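# Phone onto comic book, laptop onto its stand

## Task

Put the phone down flat with all of it resting on the comic book. Also set the laptop, shut, onto the laptop stand with its top side facing up and one of its long edges up against the stand's lips. When done, the robot must be touching neither the phone nor the laptop.

## Robot and tools

Robot: two arms, left_arm and right_arm, each with a two-finger gripper. Per the calibration, the left_arm base is at (+0.031, +0.243, 0) m and the right_arm base at (-0.029, -0.309, 0) m, each turned only slightly about z. A camera stand is fixed to the floor behind the arms. The cameras are cam_head_left and cam_head_right, both 896x504, and the images come in that order. A loose object may occasionally get a brief push from outside.

Frame: every pose, velocity and target uses the scene frame. Its origin is at table-top height, halfway between the nominal arm bases. +x points out over the table, +y is toward left_arm, +z is up. Arm names do not match image sides. The fingers point along the gripper's +z axis and open and close along its y axis. end_effector_position is the point between the finger pads, about 1 cm short of the tips. Printed positions can be off by a few cm, more at long reach.

Row format (shared by execute_actions and move): a single list of 14 numbers, each in [-1, 1], always covering both arms. The order is left_arm dx, dy, dz, rx, ry, rz, opening, then right_arm in the same order. dx..rz are offsets, not poses, measured along the scene axes from that arm's Hand target as it stood when the action or move began. rx, ry, rz together form one rotation vector about the Hand target's position. Scale: 1.0 = 0.6 m or 180 degrees. If the length of dx,dy,dz exceeds 1.0 it may be shortened. The opening is absolute: +1 is fully open (0.094 m), -1 is closed. Sending 0 for all six pose numbers re-commands the current Hand target. A 0 in the opening slot is a real command (half open), so repeat the present opening for any gripper you want left unchanged.

execute_actions(actions, cameras): actions is a list of actions. Each action holds up to 15 rows, one per 1/30 s step. If it has fewer rows, the last row repeats through the remaining steps. Every row in an action counts from the action's starting Hand target, and sending the same offset again moves it further. An empty list just returns state and images. cameras: omit, null or ["all"] gives all cameras, [] gives none, and an unknown name invalidates the call.

move(target, speed, blend, opening_speed, blocking, cameras): steers each gripper in a straight line toward target. target is one 14-number row or a list of up to 15 rows, each an offset from the same starting Hand targets. speed: m/s, 0.002 to 4.3, default 0.25, with turns capped at twice that in rad/s; give one value or one per target. blend: corner rounding in m for lists, default 0. opening_speed: 0.2 or more per second on the -1..1 scale, useful for closing gently. blocking=false returns after about 0.5 s while the move continues. Paths last at least 0.5 s and at most 10 s. They do not avoid obstacles or the other arm. Faster paths lag and stray more. Avoid paths passing near an arm's own base; go around it. The result adds a move: line: done (at rest within 10 mm and 2 degrees), off_target, moving, held or fault, plus limits (paced = pose was clipped, held = steps withheld). Arms not named in the line are done. None of these say whether there is contact.

wait(seconds 0-10): lets time pass while each arm holds its command; a running move continues. stop: brakes a running move, which needs some stopping distance. zoom_image(camera, region [x0,y0,x1,y1] in pixels, at most 504x504): a closer look at the latest image from cam_head_left or cam_head_right. finished_scene(scene 1 or 2): ends the scene permanently; call it only when the goal is met and stable.

Reading results: Hand target is the last commanded pose after clipping. Grippers often settle a few cm short because of friction and weight, and that alone does not mean contact. Re-sending zeros requests the target again. If the gripper still falls short, send the missing distance as an offset. At each step the orientation is clipped to within 40 degrees of the measured one. grip_measured uses the opening scale. With nothing held it reads slightly wide. On a hard part under full squeeze it reads about 0.064 narrower (or slightly wider). Fingers press at full force from roughly 0.05 below the reading at first touch. To release, command well above grip_measured. grip_effort_nm is motor effort, negative for closing, and is not finger force. Joint torques include the arm's own weight and carry offsets and noise; numbers 3 and 4 wrap at ±28 N m. Joint velocities reading within noise means the arm is still.

Avoid: dropping things or letting anything leave the table (failure), releasing parts that are still moving, fast impacts, hard pushes against fixed or heavy things, and any contact or squeeze between the two arms or gripping the other arm's fingers. When an arm is blocked it keeps pushing, so command its target back past the gripper. Holding loads, reaching far out or pushing toward unreachable poses heats motors. A MOTOR HOT line appears at 85 °C, and at 100 °C that arm goes limp for 30-60 s. Joint ranges (rad): waist ±2.880, shoulder 0 to 3.142, elbow 0 to 3.019, wrist pitch -1.693 to 1.571, wrist yaw ±1.571, wrist roll ±2.094. Smooth, low-effort motion is preferred.

Each tool is called after "Request:" as a command line: name --argument value for each argument, lists and objects as JSON in quotes; but a table of rows of numbers goes row by row, as --pt "numbers of a row", without its own name.

## Session

Request:
execute_actions --actions '[]'

Request:
zoom_image --camera "cam_head_left" --region '[150, 120, 650, 440]'

Request:
zoom_image --camera "cam_head_right" --region '[150, 120, 650, 440]'

Scene clock: 0.00 s.
left_arm: end_effector_position=(+0.5763, +0.0326, +0.2204) grip_measured=+1.000 grip_effort_nm=n/a end_effector_quat_wxyz=(+0.373, -0.189, +0.872, +0.255) | right_arm: end_effector_position=(+0.2774, -0.6662, +0.2410) grip_measured=+1.000 grip_effort_nm=n/a end_effector_quat_wxyz=(+0.133, +0.606, +0.784, +0.005)
Joint positions: left_arm=[-0.635 1.765 1.519 -1.122 -0.923 -0.933 0.094] | right_arm=[-0.891 1.406 1.314 -1.221 -0.069 0.44 0.094]
Joint velocities: within noise
Joint torques (N m): no reading
Motor temperatures (°C): left_arm=[22 26 32 24 28 24 27] | right_arm=[26 32 33 25 25 24 26]
Heat: left arm: hottest elbow 32 °C; right arm: hottest elbow 33 °C.
Hand target: left_arm +0.5824, +0.0285, +0.2385; +0.386, -0.198, +0.868, +0.242 | right_arm +0.2821, -0.6719, +0.2485; +0.142, +0.605, +0.783, +0.003
Tool commands: left_gripper/opening=+1.0 right_gripper/opening=+1.0

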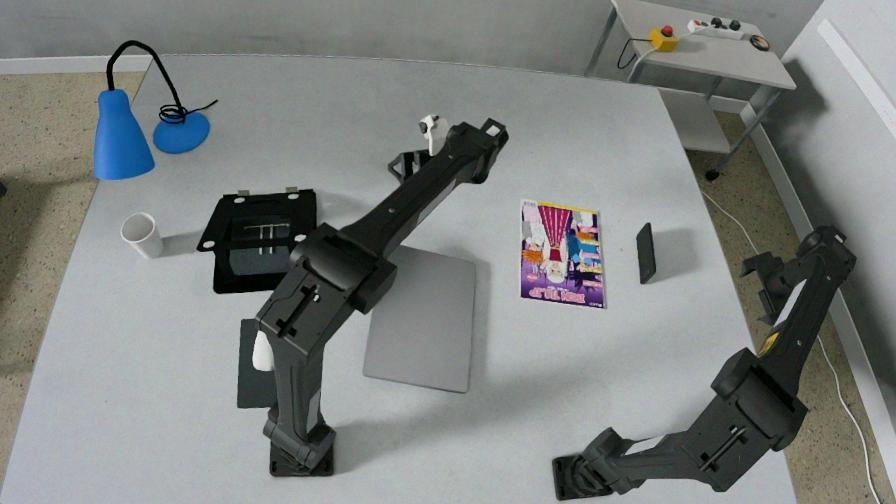

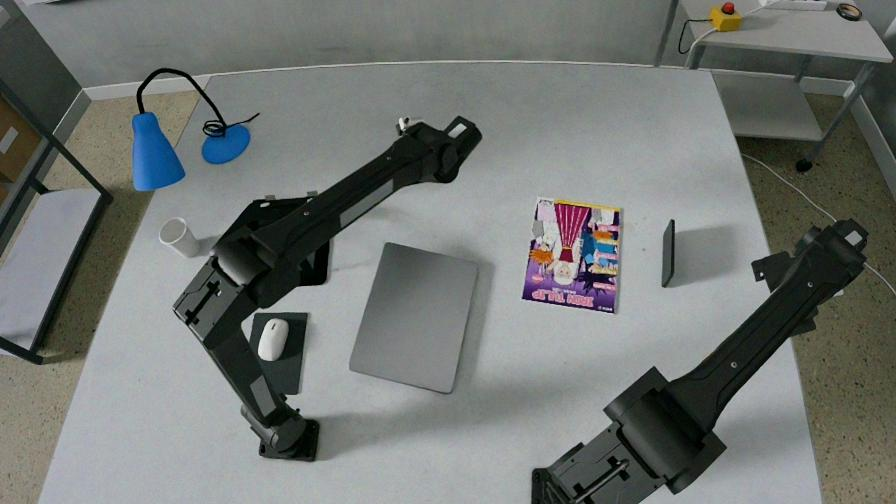

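Scaled by 1.008.

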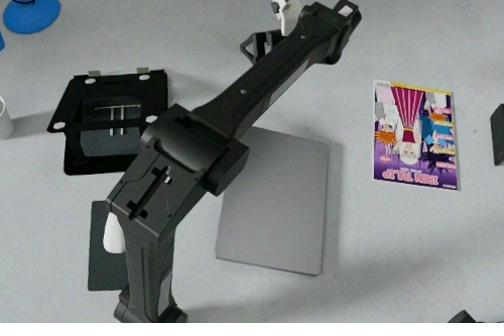

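Scaled by 1.008.

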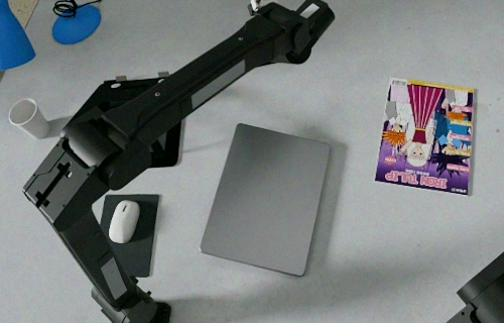

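Request:
move --target '[-0.2,0.285,0.02,-0.309,0.071,0.329,-1,0.288,0.22,-0.08,-0.002,0.0977,0.37,1]' --speed 0.35

Request:
zoom_image --camera "cam_head_left" --region '[560, 180, 720, 310]'

Request:
zoom_image --camera "cam_head_right" --region '[580, 180, 740, 310]'

Scene clock: 55.17 s.
left_arm: end_effector_position=(+0.4694, +0.1954, +0.2445) grip_measured=-0.981 grip_effort_nm=-0.999 end_effector_quat_wxyz=(+0.000, +0.701, -0.713, -0.002) | right_arm: end_effector_position=(+0.4373, -0.5348, +0.1936) grip_measured=+1.000 grip_effort_nm=-0.012 end_effector_quat_wxyz=(-0.003, +0.078, +0.997, -0.006)
Joint positions: left_arm=[-0.136 1.495 1.44 -1.52 -0.002 -1.66 0.001] | right_arm=[-0.45 1.706 1.562 -1.428 0.014 -0.288 0.094]
Joint velocities: within noise
Joint torques (N m): left_arm=[-0.91 -15.56 9.24 -0.08 0.04 -0.08] | right_arm=[1.03 -17.26 12.83 -0.14 0.09 0.04]
Motor temperatures (°C): left_arm=[22 30 37 24 28 24 27] | right_arm=[26 33 40 25 25 24 25]
Heat: left arm: hottest elbow 37 °C; right arm: hottest elbow 40 °C.
Hand target: left_arm +0.4624, +0.1994, +0.2506; +0.000, +0.707, -0.707, +0.001 | right_arm +0.4548, -0.5399, +0.2003; +0.004, +0.071, +0.997, -0.010
Off the commanded pose: left_arm 0.010 m, 1 deg | right_arm 0.020 m, 1 deg.
move: off_target (right_arm)

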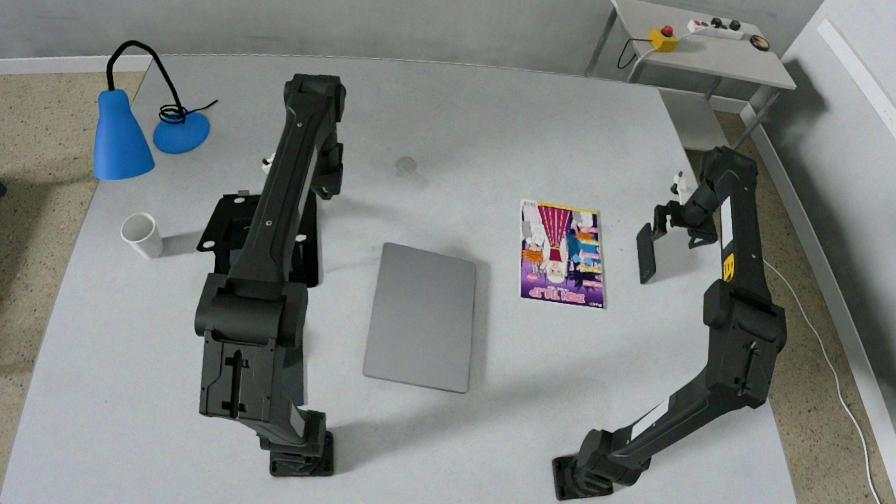

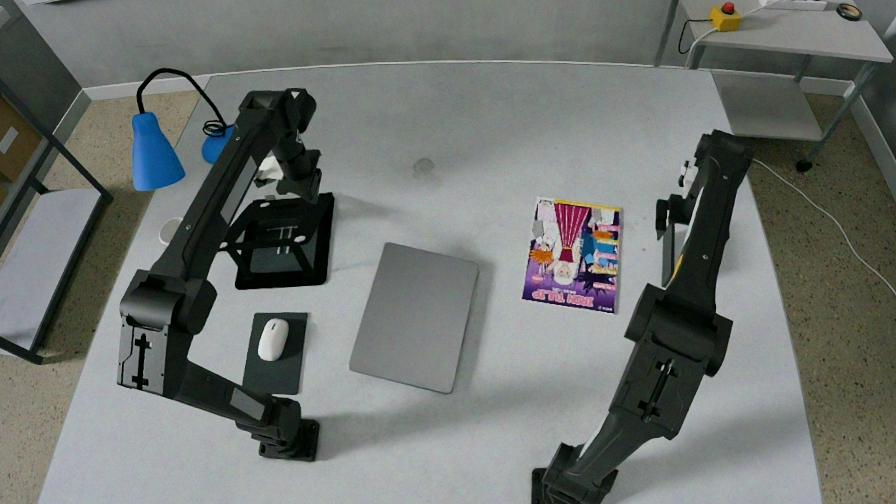

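Scaled by 3.150.

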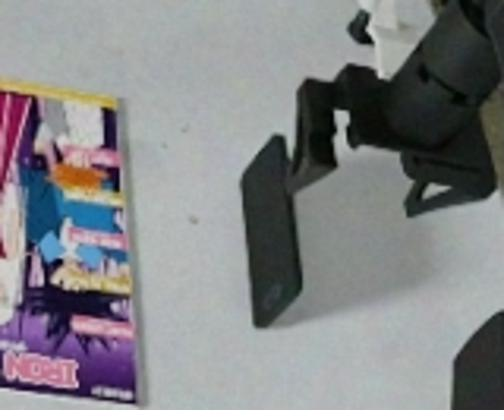

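Scaled by 3.150.

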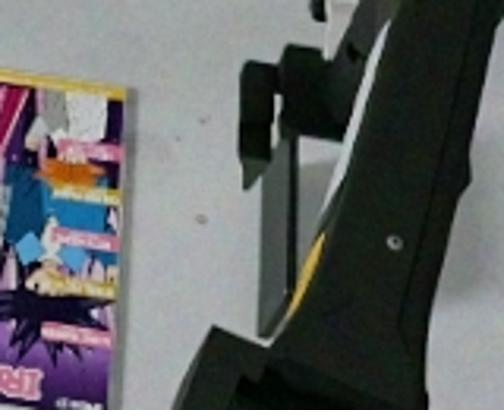

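Request:
move --pt "0 0 0 0 0 0 -1 0.045 0.0 -0.1 0 0 0 1" --pt "0 0 0 0 0 0 -1 0.045 0.0 -0.247 0 0 0 1" --pt "0 0 0 0 0 0 -1 0.045 0.0 -0.247 0 0 0 -1" --speed '[0.2,0.12,0.1]' --blend '[0.03,0,0]' --opening_speed 0.8

Request:
zoom_image --camera "cam_head_left" --region '[560, 180, 720, 310]'

Scene clock: 64.10 s.
left_arm: end_effector_position=(+0.4694, +0.1954, +0.2445) grip_measured=-0.981 grip_effort_nm=-0.999 end_effector_quat_wxyz=(+0.000, +0.701, -0.713, -0.002) | right_arm: end_effector_position=(+0.4815, -0.5469, +0.0710) grip_measured=-0.848 grip_effort_nm=-1.018 end_effector_quat_wxyz=(+0.016, +0.073, +0.997, -0.016)
Joint positions: left_arm=[-0.136 1.495 1.44 -1.52 -0.002 -1.66 0.001] | right_arm=[-0.434 1.881 1.473 -1.121 0.019 -0.283 0.007]
Joint velocities: within noise
Joint torques (N m): left_arm=[-0.5 -15.56 9.13 -0.06 0.02 -0.03] | right_arm=[1.32 -19.49 7.43 0.55 -0.06 0.21]
Motor temperatures (°C): left_arm=[22 30 37 23 28 24 27] | right_arm=[26 34 41 25 25 24 25]
Heat: left arm: hottest elbow 37 °C; right arm: hottest elbow 41 °C.
Hand target: left_arm +0.4625, +0.1994, +0.2506; +0.000, +0.707, -0.707, +0.001 | right_arm +0.4819, -0.5400, +0.0522; +0.004, +0.071, +0.997, -0.010
Off the commanded pose: left_arm 0.010 m, 1 deg | right_arm 0.020 m, 2 deg.
move: off_target (right_arm); target 3's new opening was sent with right_arm's hand 0.020 m and 2 deg from that target

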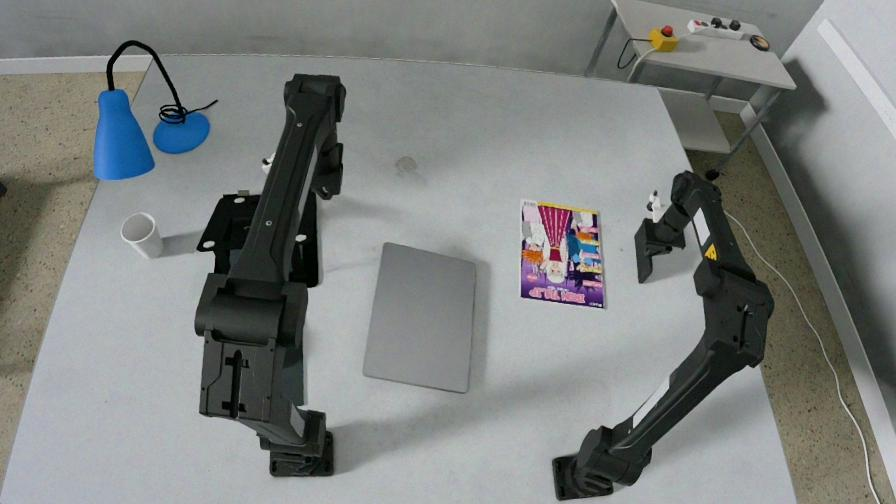

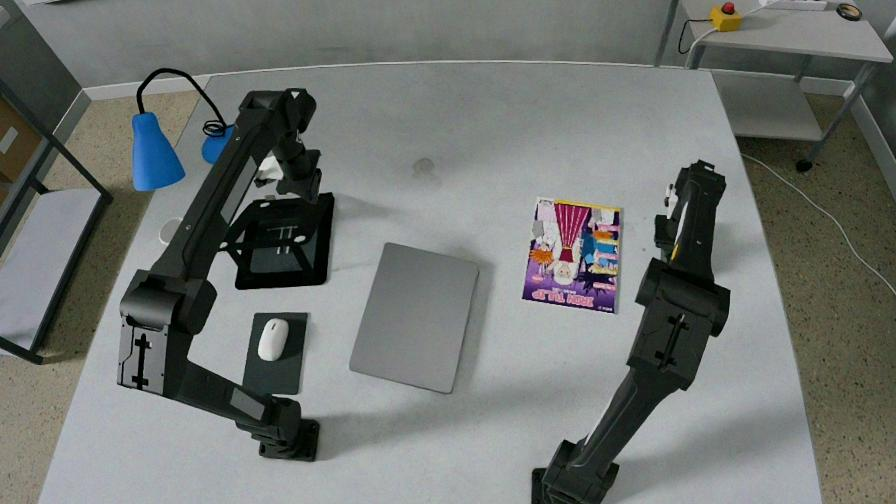

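Scaled by 3.150.

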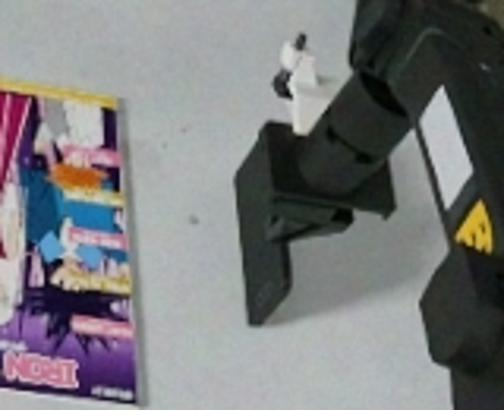

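Request:
move --pt "0 0 0 0 0 0 -1 0.0 0.0 0.2 0 0 0 -1" --pt "0 0 0 0 0 0 -1 -0.045 0.298 0.2 0.329 -0.2193 -0.2493 -1" --speed '[0.15,0.3]' --blend '[0.03,0]'

Request:
zoom_image --camera "cam_head_left" --region '[500, 180, 680, 320]'

Request:
zoom_image --camera "cam_head_right" --region '[500, 180, 680, 320]'

Scene clock: 78.63 s.
left_arm: end_effector_position=(+0.4694, +0.1954, +0.2445) grip_measured=-0.981 grip_effort_nm=-0.994 end_effector_quat_wxyz=(+0.000, +0.701, -0.713, -0.002) | right_arm: end_effector_position=(+0.4543, -0.3678, +0.1590) grip_measured=-0.849 grip_effort_nm=-1.043 end_effector_quat_wxyz=(+0.265, +0.430, +0.719, +0.478)
Joint positions: left_arm=[-0.136 1.495 1.44 -1.52 -0.002 -1.66 0.001] | right_arm=[-0.385 1.381 0.691 0.071 -0.804 1.129 0.007]
Joint velocities: within noise
Joint torques (N m): left_arm=[-0.73 -15.68 9.17 -0.14 0 -0.1] | right_arm=[1.44 -14.56 7.45 2.25 -0.28 0.16]
Motor temperatures (°C): left_arm=[22 30 36 23 28 24 28] | right_arm=[26 35 41 25 25 24 26]
Heat: left arm: hottest elbow 36 °C; right arm: hottest elbow 41 °C.
Hand target: left_arm +0.4625, +0.1994, +0.2506; +0.000, +0.707, -0.707, +0.001 | right_arm +0.4548, -0.3613, +0.1723; +0.279, +0.414, +0.718, +0.484
Off the commanded pose: left_arm 0.010 m, 1 deg | right_arm 0.015 m, 3 deg.
move: off_target (right_arm)

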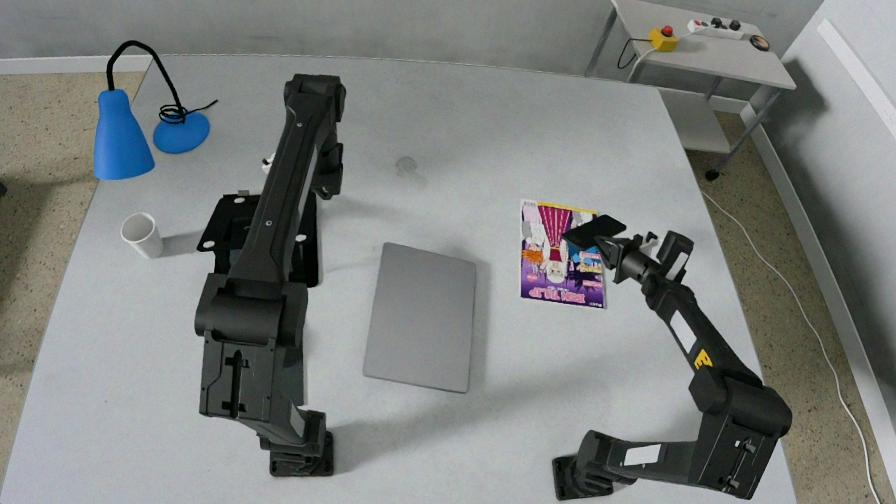

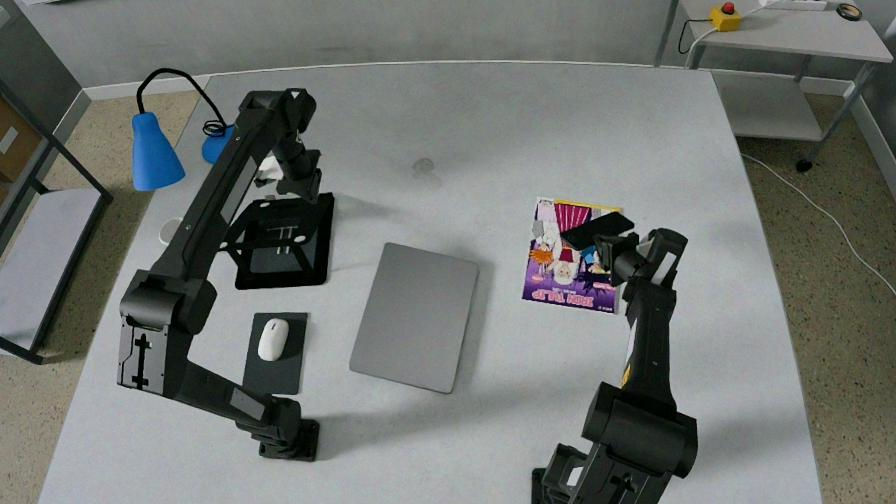

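Scaled by 2.800.

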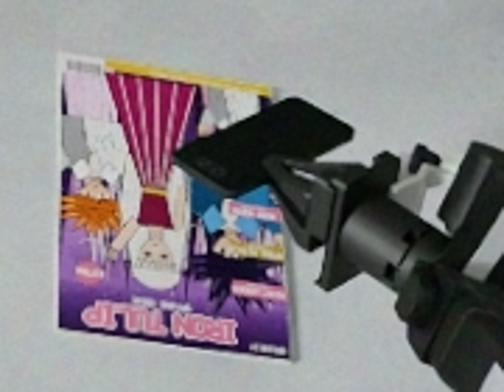

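Scaled by 2.800.

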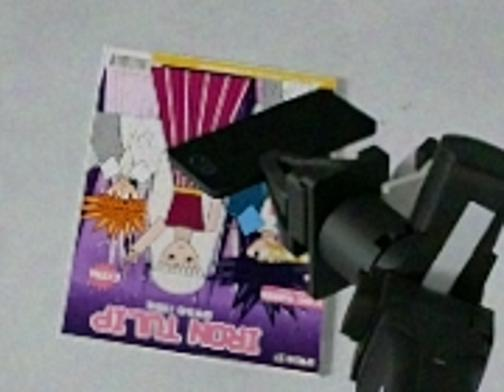

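Request:
move --pt "0 0 0 0 0 0 -1 0.015 0.085 -0.1 0 0 0 -1" --pt "0 0 0 0 0 0 -1 0.015 0.085 -0.225 0 0 0 -1" --speed '[0.15,0.06]'

Request:
zoom_image --camera "cam_head_left" --region '[500, 180, 680, 320]'

Request:
zoom_image --camera "cam_head_right" --region '[500, 180, 680, 320]'

Scene clock: 89.20 s.
left_arm: end_effector_position=(+0.4694, +0.1954, +0.2445) grip_measured=-0.981 grip_effort_nm=-0.999 end_effector_quat_wxyz=(+0.000, +0.701, -0.713, -0.002) | right_arm: end_effector_position=(+0.4652, -0.3154, +0.0431) grip_measured=-0.849 grip_effort_nm=-1.033 end_effector_quat_wxyz=(+0.283, +0.416, +0.718, +0.481)
Joint positions: left_arm=[-0.136 1.495 1.44 -1.52 -0.002 -1.66 0.001] | right_arm=[-0.241 1.721 0.564 0.649 -0.684 1.226 0.007]
Joint velocities: within noise
Joint torques (N m): left_arm=[-0.62 -15.91 8.96 -0.14 -0.03 -0.09] | right_arm=[1.32 -12.75 4.31 2.44 -0.18 0.14]
Motor temperatures (°C): left_arm=[22 30 36 23 28 24 28] | right_arm=[26 35 41 25 25 24 27]
Heat: left arm: hottest elbow 36 °C; right arm: hottest elbow 41 °C.
Hand target: left_arm +0.4625, +0.1994, +0.2506; +0.000, +0.707, -0.707, +0.001 | right_arm +0.4639, -0.3101, +0.0373; +0.279, +0.414, +0.718, +0.484
Off the commanded pose: left_arm 0.010 m, 1 deg | right_arm 0.008 m, 1 deg.
move: done

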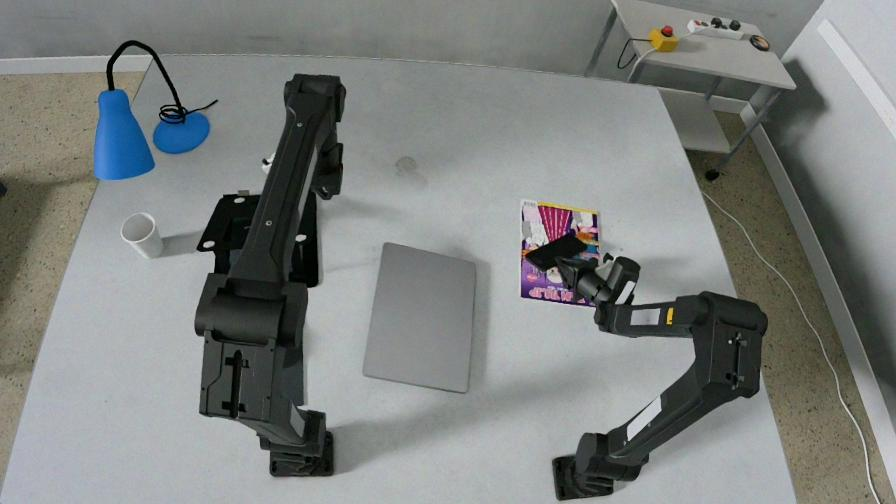

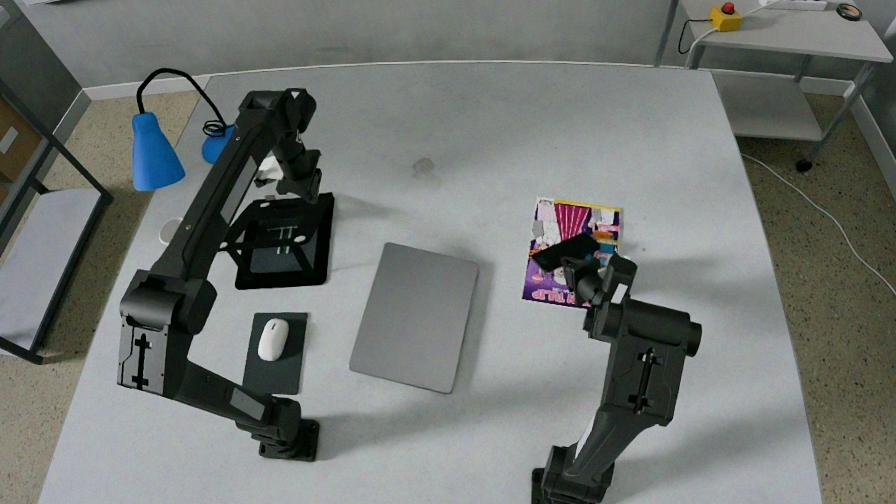

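Scaled by 2.800.

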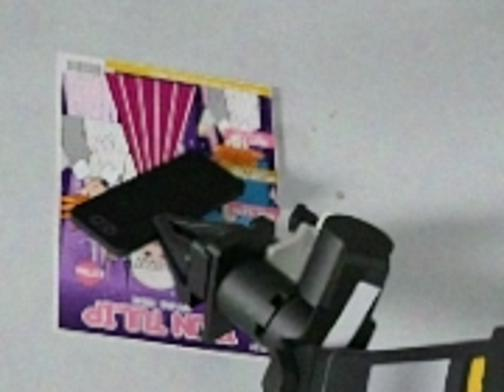

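Scaled by 2.800.

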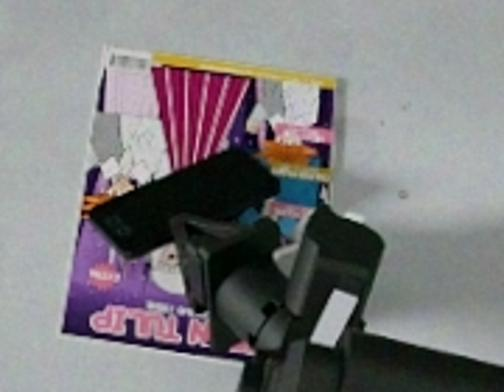

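Request:
move --target '[0,0,0,0,0,0,-1,0.0,-0.012,-0.025,0,0,0,-1]' --speed 0.04 --cameras '["cam_head_left"]'

Request:
zoom_image --camera "cam_head_left" --region '[500, 180, 680, 320]'

Scene clock: 94.37 s.
left_arm: end_effector_position=(+0.4694, +0.1954, +0.2445) grip_measured=-0.981 grip_effort_nm=-0.994 end_effector_quat_wxyz=(+0.000, +0.701, -0.713, -0.002) | right_arm: end_effector_position=(+0.4667, -0.3135, +0.0382) grip_measured=-0.849 grip_effort_nm=-1.043 end_effector_quat_wxyz=(+0.288, +0.404, +0.718, +0.489)
Joint positions: left_arm=[-0.136 1.495 1.44 -1.52 -0.002 -1.66 0.001] | right_arm=[-0.241 1.758 0.564 0.709 -0.7 1.223 0.007]
Joint velocities: within noise
Joint torques (N m): left_arm=[-1.08 -15.79 9.33 -0.01 0.01 -0.07] | right_arm=[-0.03 -11.4 4.38 1.66 -0.17 0.07]
Motor temperatures (°C): left_arm=[22 30 36 23 28 24 28] | right_arm=[26 35 40 25 25 24 27]
Heat: left arm: hottest elbow 36 °C; right arm: hottest elbow 40 °C.
Hand target: left_arm +0.4625, +0.1994, +0.2506; +0.000, +0.707, -0.707, +0.001 | right_arm +0.4638, -0.3173, +0.0222; +0.279, +0.414, +0.718, +0.484
Off the commanded pose: left_arm 0.010 m, 1 deg | right_arm 0.017 m, 2 deg.
move: off_target (right_arm)
Images, in order (width x height): cam_head_left 896x504.

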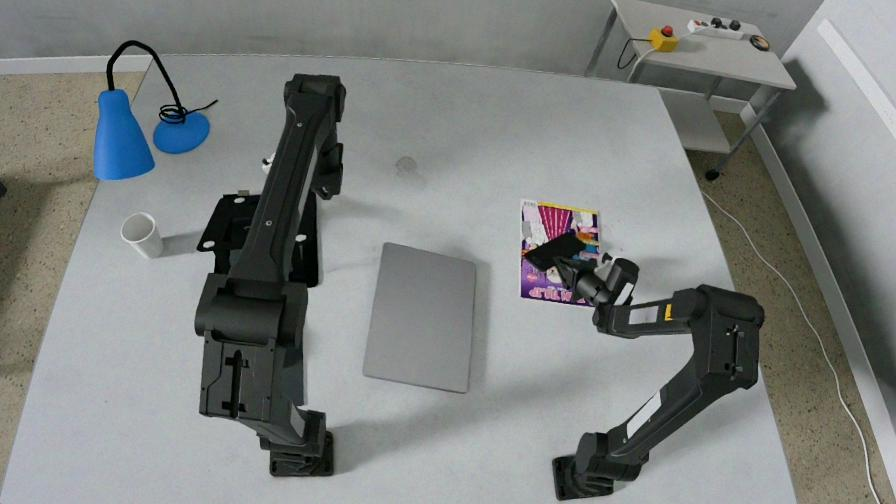

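Scaled by 2.800.

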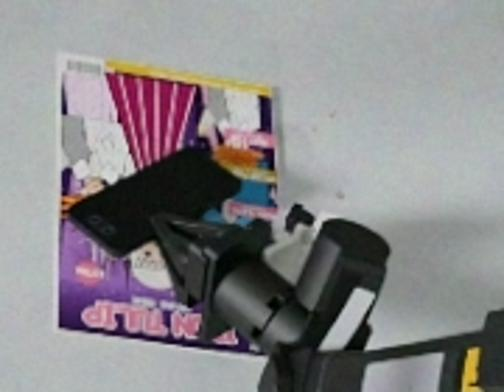

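Request:
move --pt "0 0 0 0 0 0 -1 0.0 0.0 0.02 0 0 0 -0.6" --pt "0 0 0 0 0 0 -1 -0.13 -0.075 0.07 0 0 0 -0.6" --pt "0 0 0 0 0 0 -1 -0.16 -0.09 0.2 0 0 0 0.1" --speed '[0.04,0.06,0.15]' --opening_speed 0.5

Request:
zoom_image --camera "cam_head_left" --region '[500, 180, 680, 320]'

Scene clock: 103.40 s.
left_arm: end_effector_position=(+0.4694, +0.1954, +0.2445) grip_measured=-0.981 grip_effort_nm=-0.994 end_effector_quat_wxyz=(+0.000, +0.701, -0.713, -0.002) | right_arm: end_effector_position=(+0.3562, -0.3599, +0.1247) grip_measured=+0.098 grip_effort_nm=0.061 end_effector_quat_wxyz=(+0.260, +0.423, +0.720, +0.486)
Joint positions: left_arm=[-0.136 1.495 1.44 -1.52 -0.002 -1.66 0.001] | right_arm=[-0.498 1.216 0.437 0.076 -0.917 1.019 0.052]
Joint velocities: within noise
Joint torques (N m): left_arm=[-0.62 -15.62 9.43 -0.16 -0.01 -0.08] | right_arm=[-0.38 -9.05 10.1 0.85 -0.35 0.01]
Motor temperatures (°C): left_arm=[22 30 36 23 28 24 28] | right_arm=[26 35 40 25 25 24 27]
Heat: left arm: hottest elbow 36 °C; right arm: hottest elbow 40 °C.
Hand target: left_arm +0.4625, +0.1994, +0.2506; +0.000, +0.707, -0.707, +0.001 | right_arm +0.3677, -0.3713, +0.1422; +0.279, +0.414, +0.718, +0.484
Off the commanded pose: left_arm 0.010 m, 1 deg | right_arm 0.024 m, 2 deg.
move: off_target (right_arm); target 3's new opening was sent with right_arm's hand 0.024 m and 2 deg from that target

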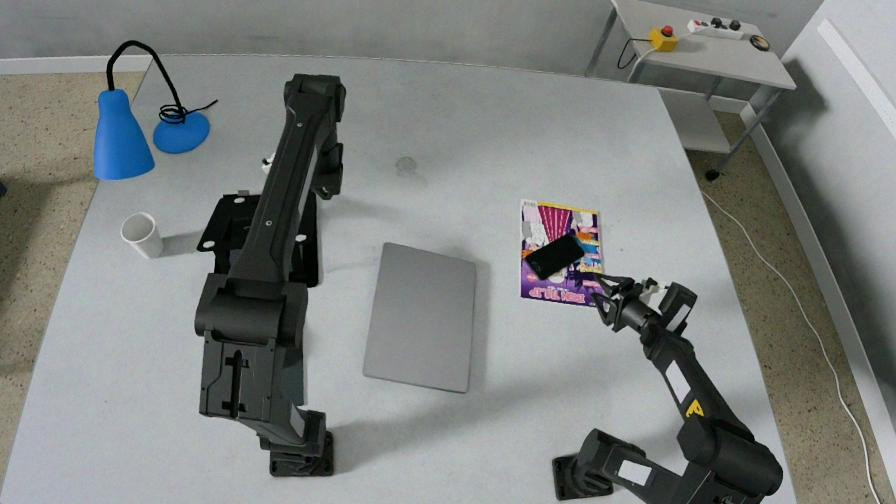

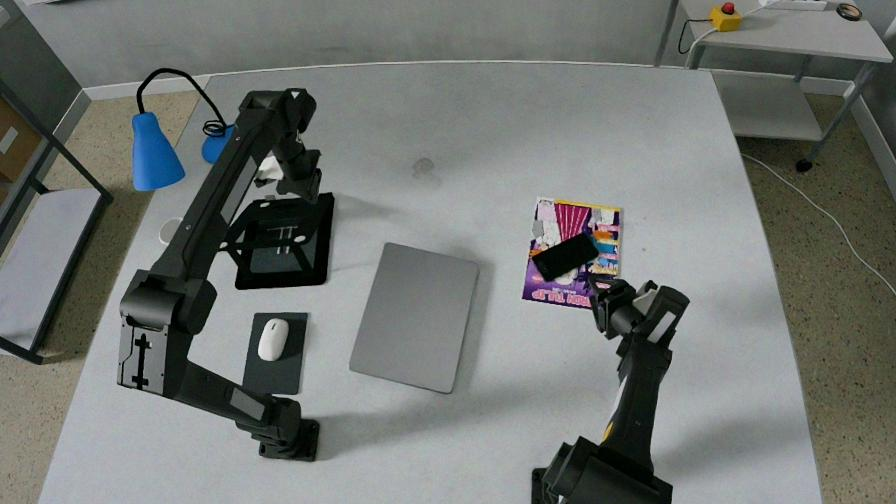

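Scaled by 2.800.

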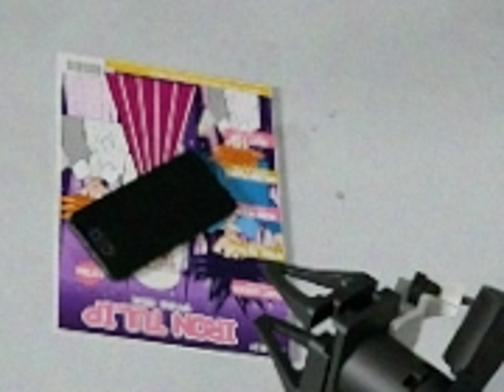

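Request:
zoom_image --camera "cam_head_left" --region '[350, 230, 510, 410]'

Request:
zoom_image --camera "cam_head_right" --region '[340, 230, 500, 410]'

Scaled by 2.800.

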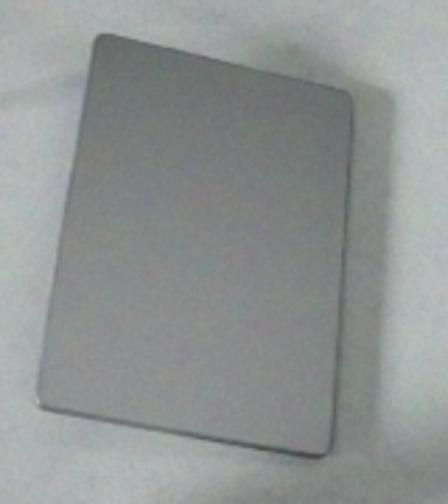

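Scaled by 2.800.

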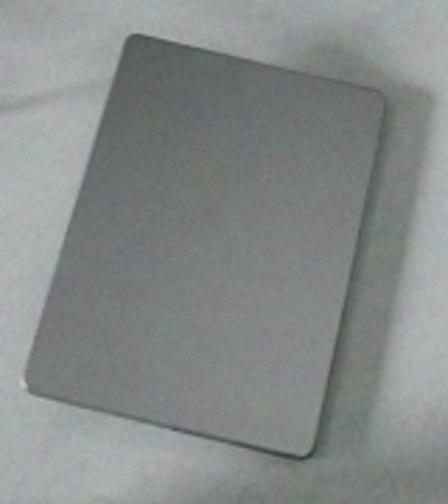

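Request:
move --target '[-0.02,-0.065,-0.22,0,0,-0.5,-1,-0.31,0.3,-0.03,-0.3406,0.1965,0.2916,-1]' --speed 0.3

Scene clock: 147.83 s.
left_arm: end_effector_position=(+0.4518, +0.1664, +0.1250) grip_measured=-0.981 grip_effort_nm=-1.004 end_effector_quat_wxyz=(+0.002, -0.012, +1.000, +0.000) | right_arm: end_effector_position=(+0.1664, -0.2025, +0.1067) grip_measured=-0.991 grip_effort_nm=-0.486 end_effector_quat_wxyz=(-0.014, +0.002, +1.000, -0.006)
Joint positions: left_arm=[-0.208 1.522 1.149 -1.194 -0.001 -0.203 0.001] | right_arm=[0.496 0.99 0.643 -1.254 -0.002 0.505 0]
Joint velocities: within noise
Joint torques (N m): left_arm=[-1.96 -13.04 8.73 0.57 0.09 0.11] | right_arm=[1.38 -4.37 12.33 -0.25 0.14 0.24]
Motor temperatures (°C): left_arm=[22 30 35 23 27 24 29] | right_arm=[26 33 43 25 24 24 26]
Heat: left arm: hottest elbow 35 °C; right arm: hottest elbow 43 °C.
Hand target: left_arm +0.4503, +0.1604, +0.1184; -0.001, +0.000, +1.000, -0.001 | right_arm +0.1818, -0.1913, +0.1242; +0.000, +0.000, +1.000, +0.000
Off the commanded pose: left_arm 0.009 m, 1 deg | right_arm 0.026 m, 2 deg.
move: off_target (right_arm)

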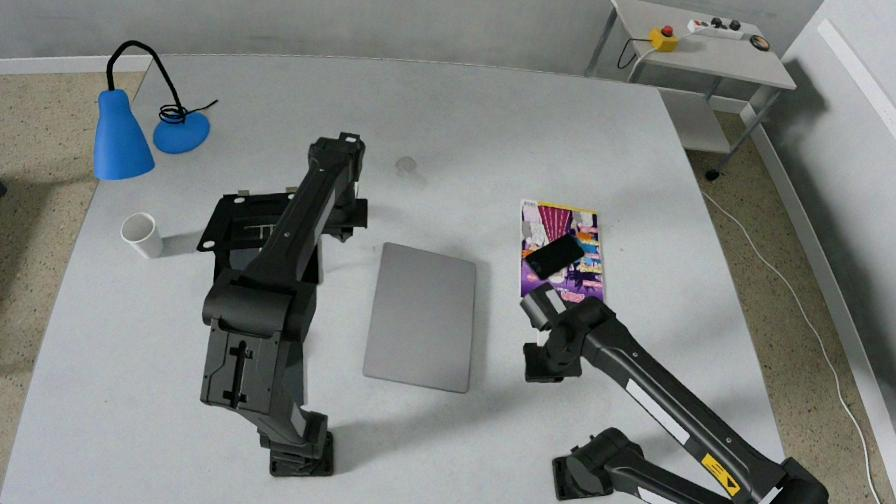

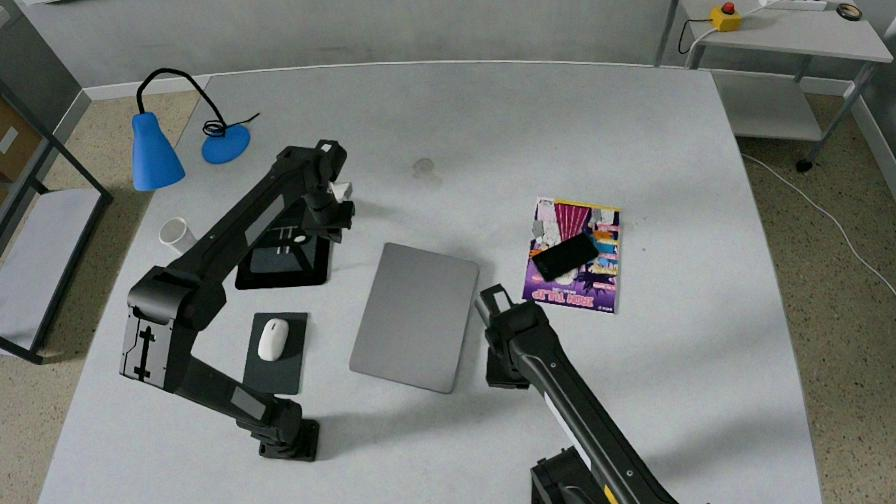

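Request:
move --pt "-0.004 -0.034 -0.177 0 0 0 -1 0.0137 0.0855 -0.187 0 0 0 -1" --pt "-0.004 -0.084 -0.177 0 0 0 -1 0.0137 0.152 -0.187 0 0 0 -1" --pt "0.03 -0.15 -0.177 0 0 0 -1 -0.01 0.22 -0.187 0 0 0 -1" --pt "0.053 -0.22 -0.177 0 0 0 -1 -0.036 0.285 -0.187 0 0 0 -1" --speed '[0.15,0.08,0.1,0.1]' --blend '[0,0.01,0.02,0]'

Scene clock: 155.23 s.
left_arm: end_effector_position=(+0.4690, +0.0449, +0.0120) grip_measured=-0.981 grip_effort_nm=-0.999 end_effector_quat_wxyz=(-0.006, -0.003, +1.000, +0.004) | right_arm: end_effector_position=(+0.1521, -0.0406, +0.0104) grip_measured=-0.991 grip_effort_nm=-0.486 end_effector_quat_wxyz=(-0.004, +0.003, +1.000, -0.007)
Joint positions: left_arm=[-0.453 1.802 1.177 -0.96 -0.003 -0.43 0.001] | right_arm=[0.975 1.453 0.718 -0.852 0.001 0.986 0]
Joint velocities: within noise
Joint torques (N m): left_arm=[-3.08 -14.92 12.67 0.1 0.13 -0.11] | right_arm=[1.49 -8.64 9.76 0.29 0.07 0.22]
Motor temperatures (°C): left_arm=[22 29 36 23 27 24 29] | right_arm=[26 33 44 25 24 24 26]
Heat: left arm: hottest elbow 36 °C; right arm: hottest elbow 44 °C.
Hand target: left_arm +0.4820, +0.0284, +0.0122; -0.001, +0.000, +1.000, -0.001 | right_arm +0.1601, -0.0204, +0.0119; +0.000, +0.000, +1.000, +0.000
Off the commanded pose: left_arm 0.021 m, 1 deg | right_arm 0.022 m, 1 deg.
move: off_target (left_arm, right_arm)

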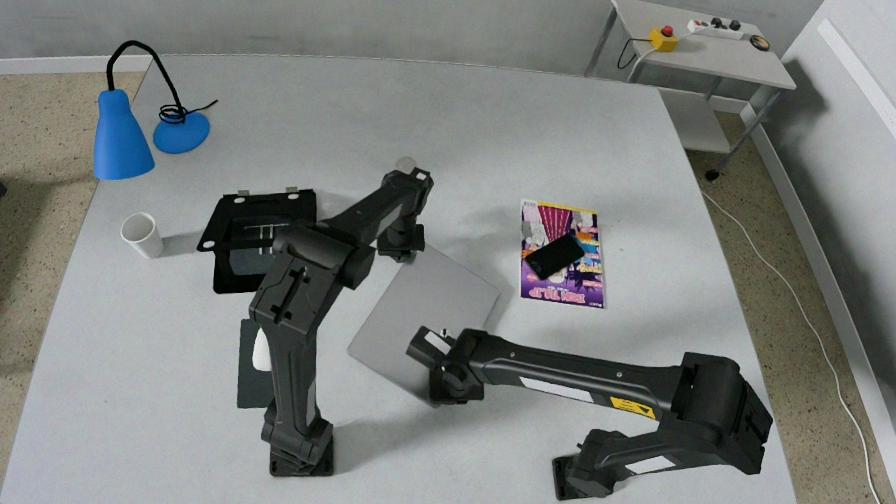

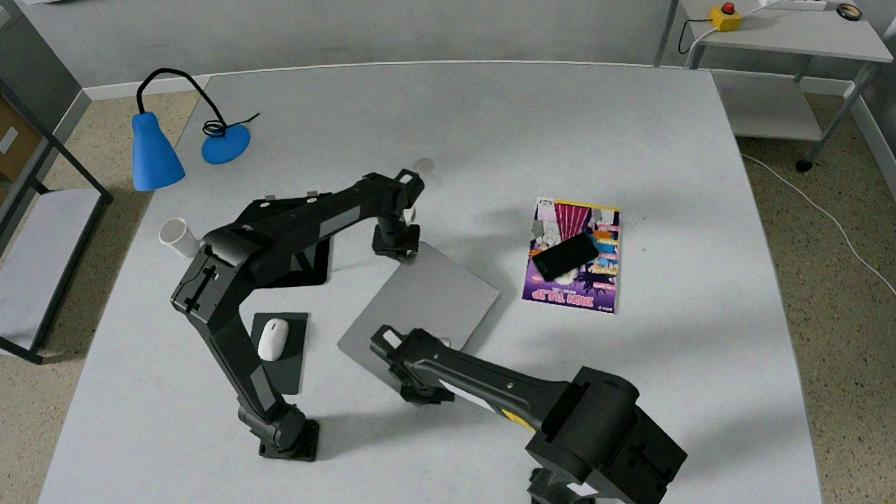

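Request:
move --pt "-0.007 -0.097 0 0 0 0 -1 -0.017 0.084 0 0 0 0 -1" --pt "-0.007 -0.097 0 0 0 0 -1 -0.03 -0.03 0.1 0 0 0 -1" --pt "-0.007 -0.097 0 0 0 0 -1 0.05 -0.33 0.25 0 0 0 -1" --speed '[0.1,0.15,0.3]' --blend '[0,0.03,0]'

Scene clock: 161.63 s.
left_arm: end_effector_position=(+0.4680, -0.0123, +0.0126) grip_measured=-0.981 grip_effort_nm=-0.994 end_effector_quat_wxyz=(-0.004, -0.004, +1.000, +0.004) | right_arm: end_effector_position=(+0.1803, -0.2197, +0.1480) grip_measured=-0.991 grip_effort_nm=-0.481 end_effector_quat_wxyz=(-0.012, -0.002, +1.000, -0.006)
Joint positions: left_arm=[-0.557 1.854 1.258 -0.986 -0.003 -0.536 0.001] | right_arm=[0.404 0.964 0.741 -1.374 0.002 0.405 0]
Joint velocities: within noise
Joint torques (N m): left_arm=[-2.67 -14.92 12.62 0.13 0.09 -0.15] | right_arm=[-0.32 -5.54 11.17 -0.23 -0.01 0.09]
Motor temperatures (°C): left_arm=[22 29 36 23 27 24 29] | right_arm=[26 33 44 25 24 24 26]
Heat: left arm: hottest elbow 36 °C; right arm: hottest elbow 44 °C.
Hand target: left_arm +0.4780, -0.0298, +0.0124; -0.001, +0.000, +1.000, -0.001 | right_arm +0.1902, -0.2184, +0.1620; +0.000, +0.000, +1.000, +0.000
Off the commanded pose: left_arm 0.020 m, 1 deg | right_arm 0.017 m, 2 deg.
move: off_target (left_arm, right_arm)

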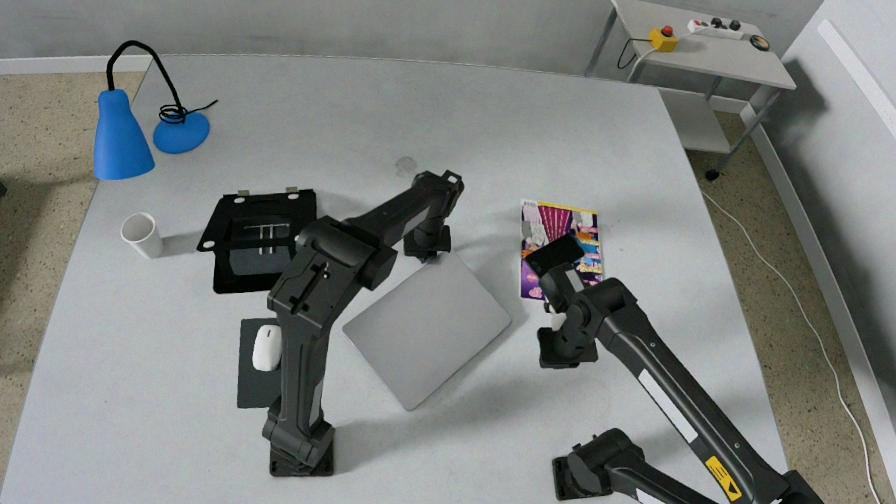

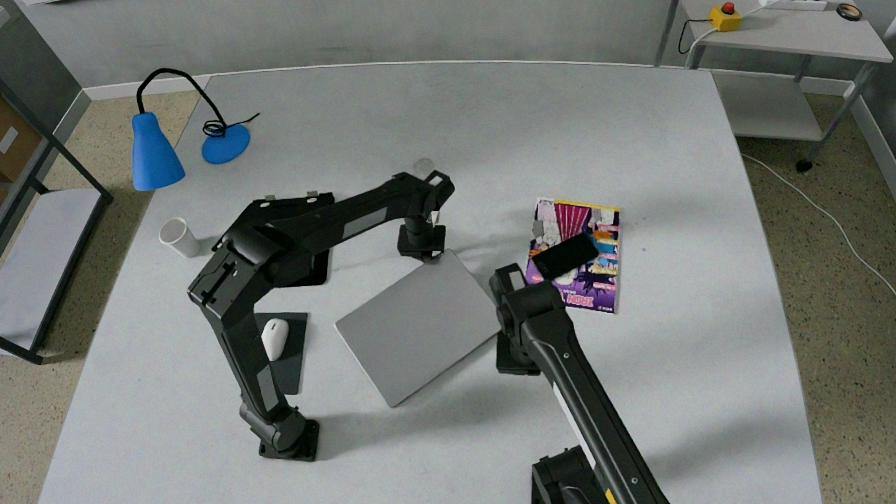

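Request:
move --pt "-0.075 -0.125 0 0 0 0 -1 0 -0.1 0 0 0 0 -1" --pt "-0.18 -0.235 0 0 0 0 -1 0 -0.1 0 0 0 0 -1" --speed 0.1 --blend '[0.02,0]'

Scene clock: 169.23 s.
left_arm: end_effector_position=(+0.3677, -0.1530, +0.0128) grip_measured=-0.981 grip_effort_nm=-0.994 end_effector_quat_wxyz=(+0.000, -0.003, +1.000, +0.003) | right_arm: end_effector_position=(+0.1897, -0.2759, +0.1558) grip_measured=-0.991 grip_effort_nm=-0.481 end_effector_quat_wxyz=(-0.005, -0.002, +1.000, -0.002)
Joint positions: left_arm=[-0.894 1.88 1.299 -0.994 -0.003 -0.871 0.001] | right_arm=[0.15 0.926 0.741 -1.397 0.002 0.151 0]
Joint velocities: within noise
Joint torques (N m): left_arm=[-3.49 -16.5 12.7 -0.03 0.14 -0.11] | right_arm=[-0.38 -5.95 9.31 -0.21 -0.03 0.09]
Motor temperatures (°C): left_arm=[22 29 37 23 27 24 29] | right_arm=[26 33 43 25 24 24 26]
Heat: left arm: hottest elbow 37 °C; right arm: hottest elbow 43 °C.
Hand target: left_arm +0.3699, -0.1708, +0.0123; -0.001, +0.000, +1.000, -0.001 | right_arm +0.1903, -0.2784, +0.1620; +0.000, +0.000, +1.000, +0.000
Off the commanded pose: left_arm 0.018 m, 1 deg | right_arm 0.007 m, 1 deg.
move: off_target (left_arm)

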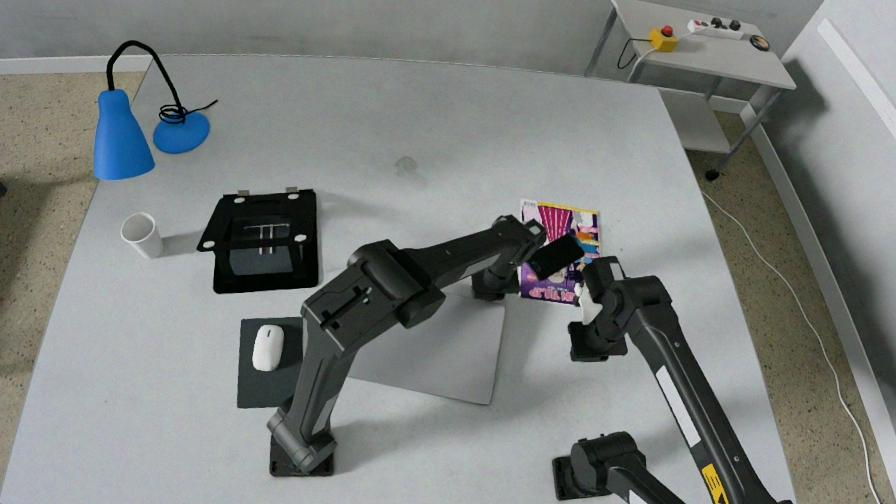

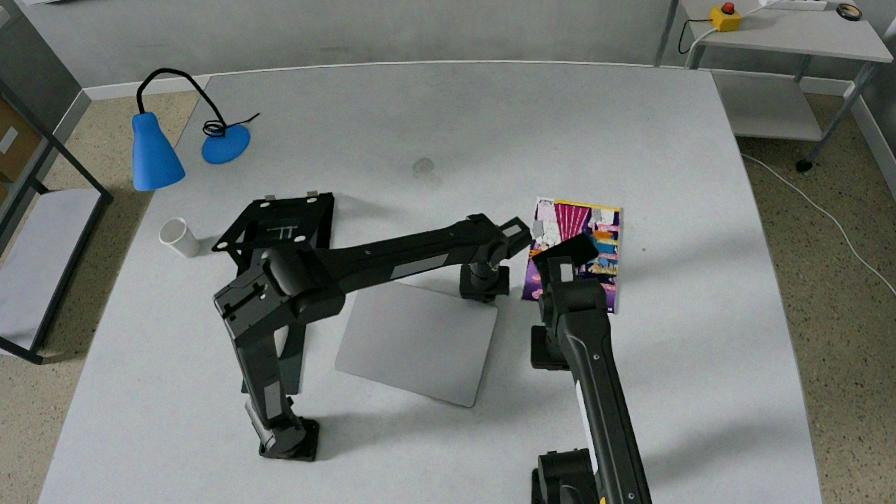

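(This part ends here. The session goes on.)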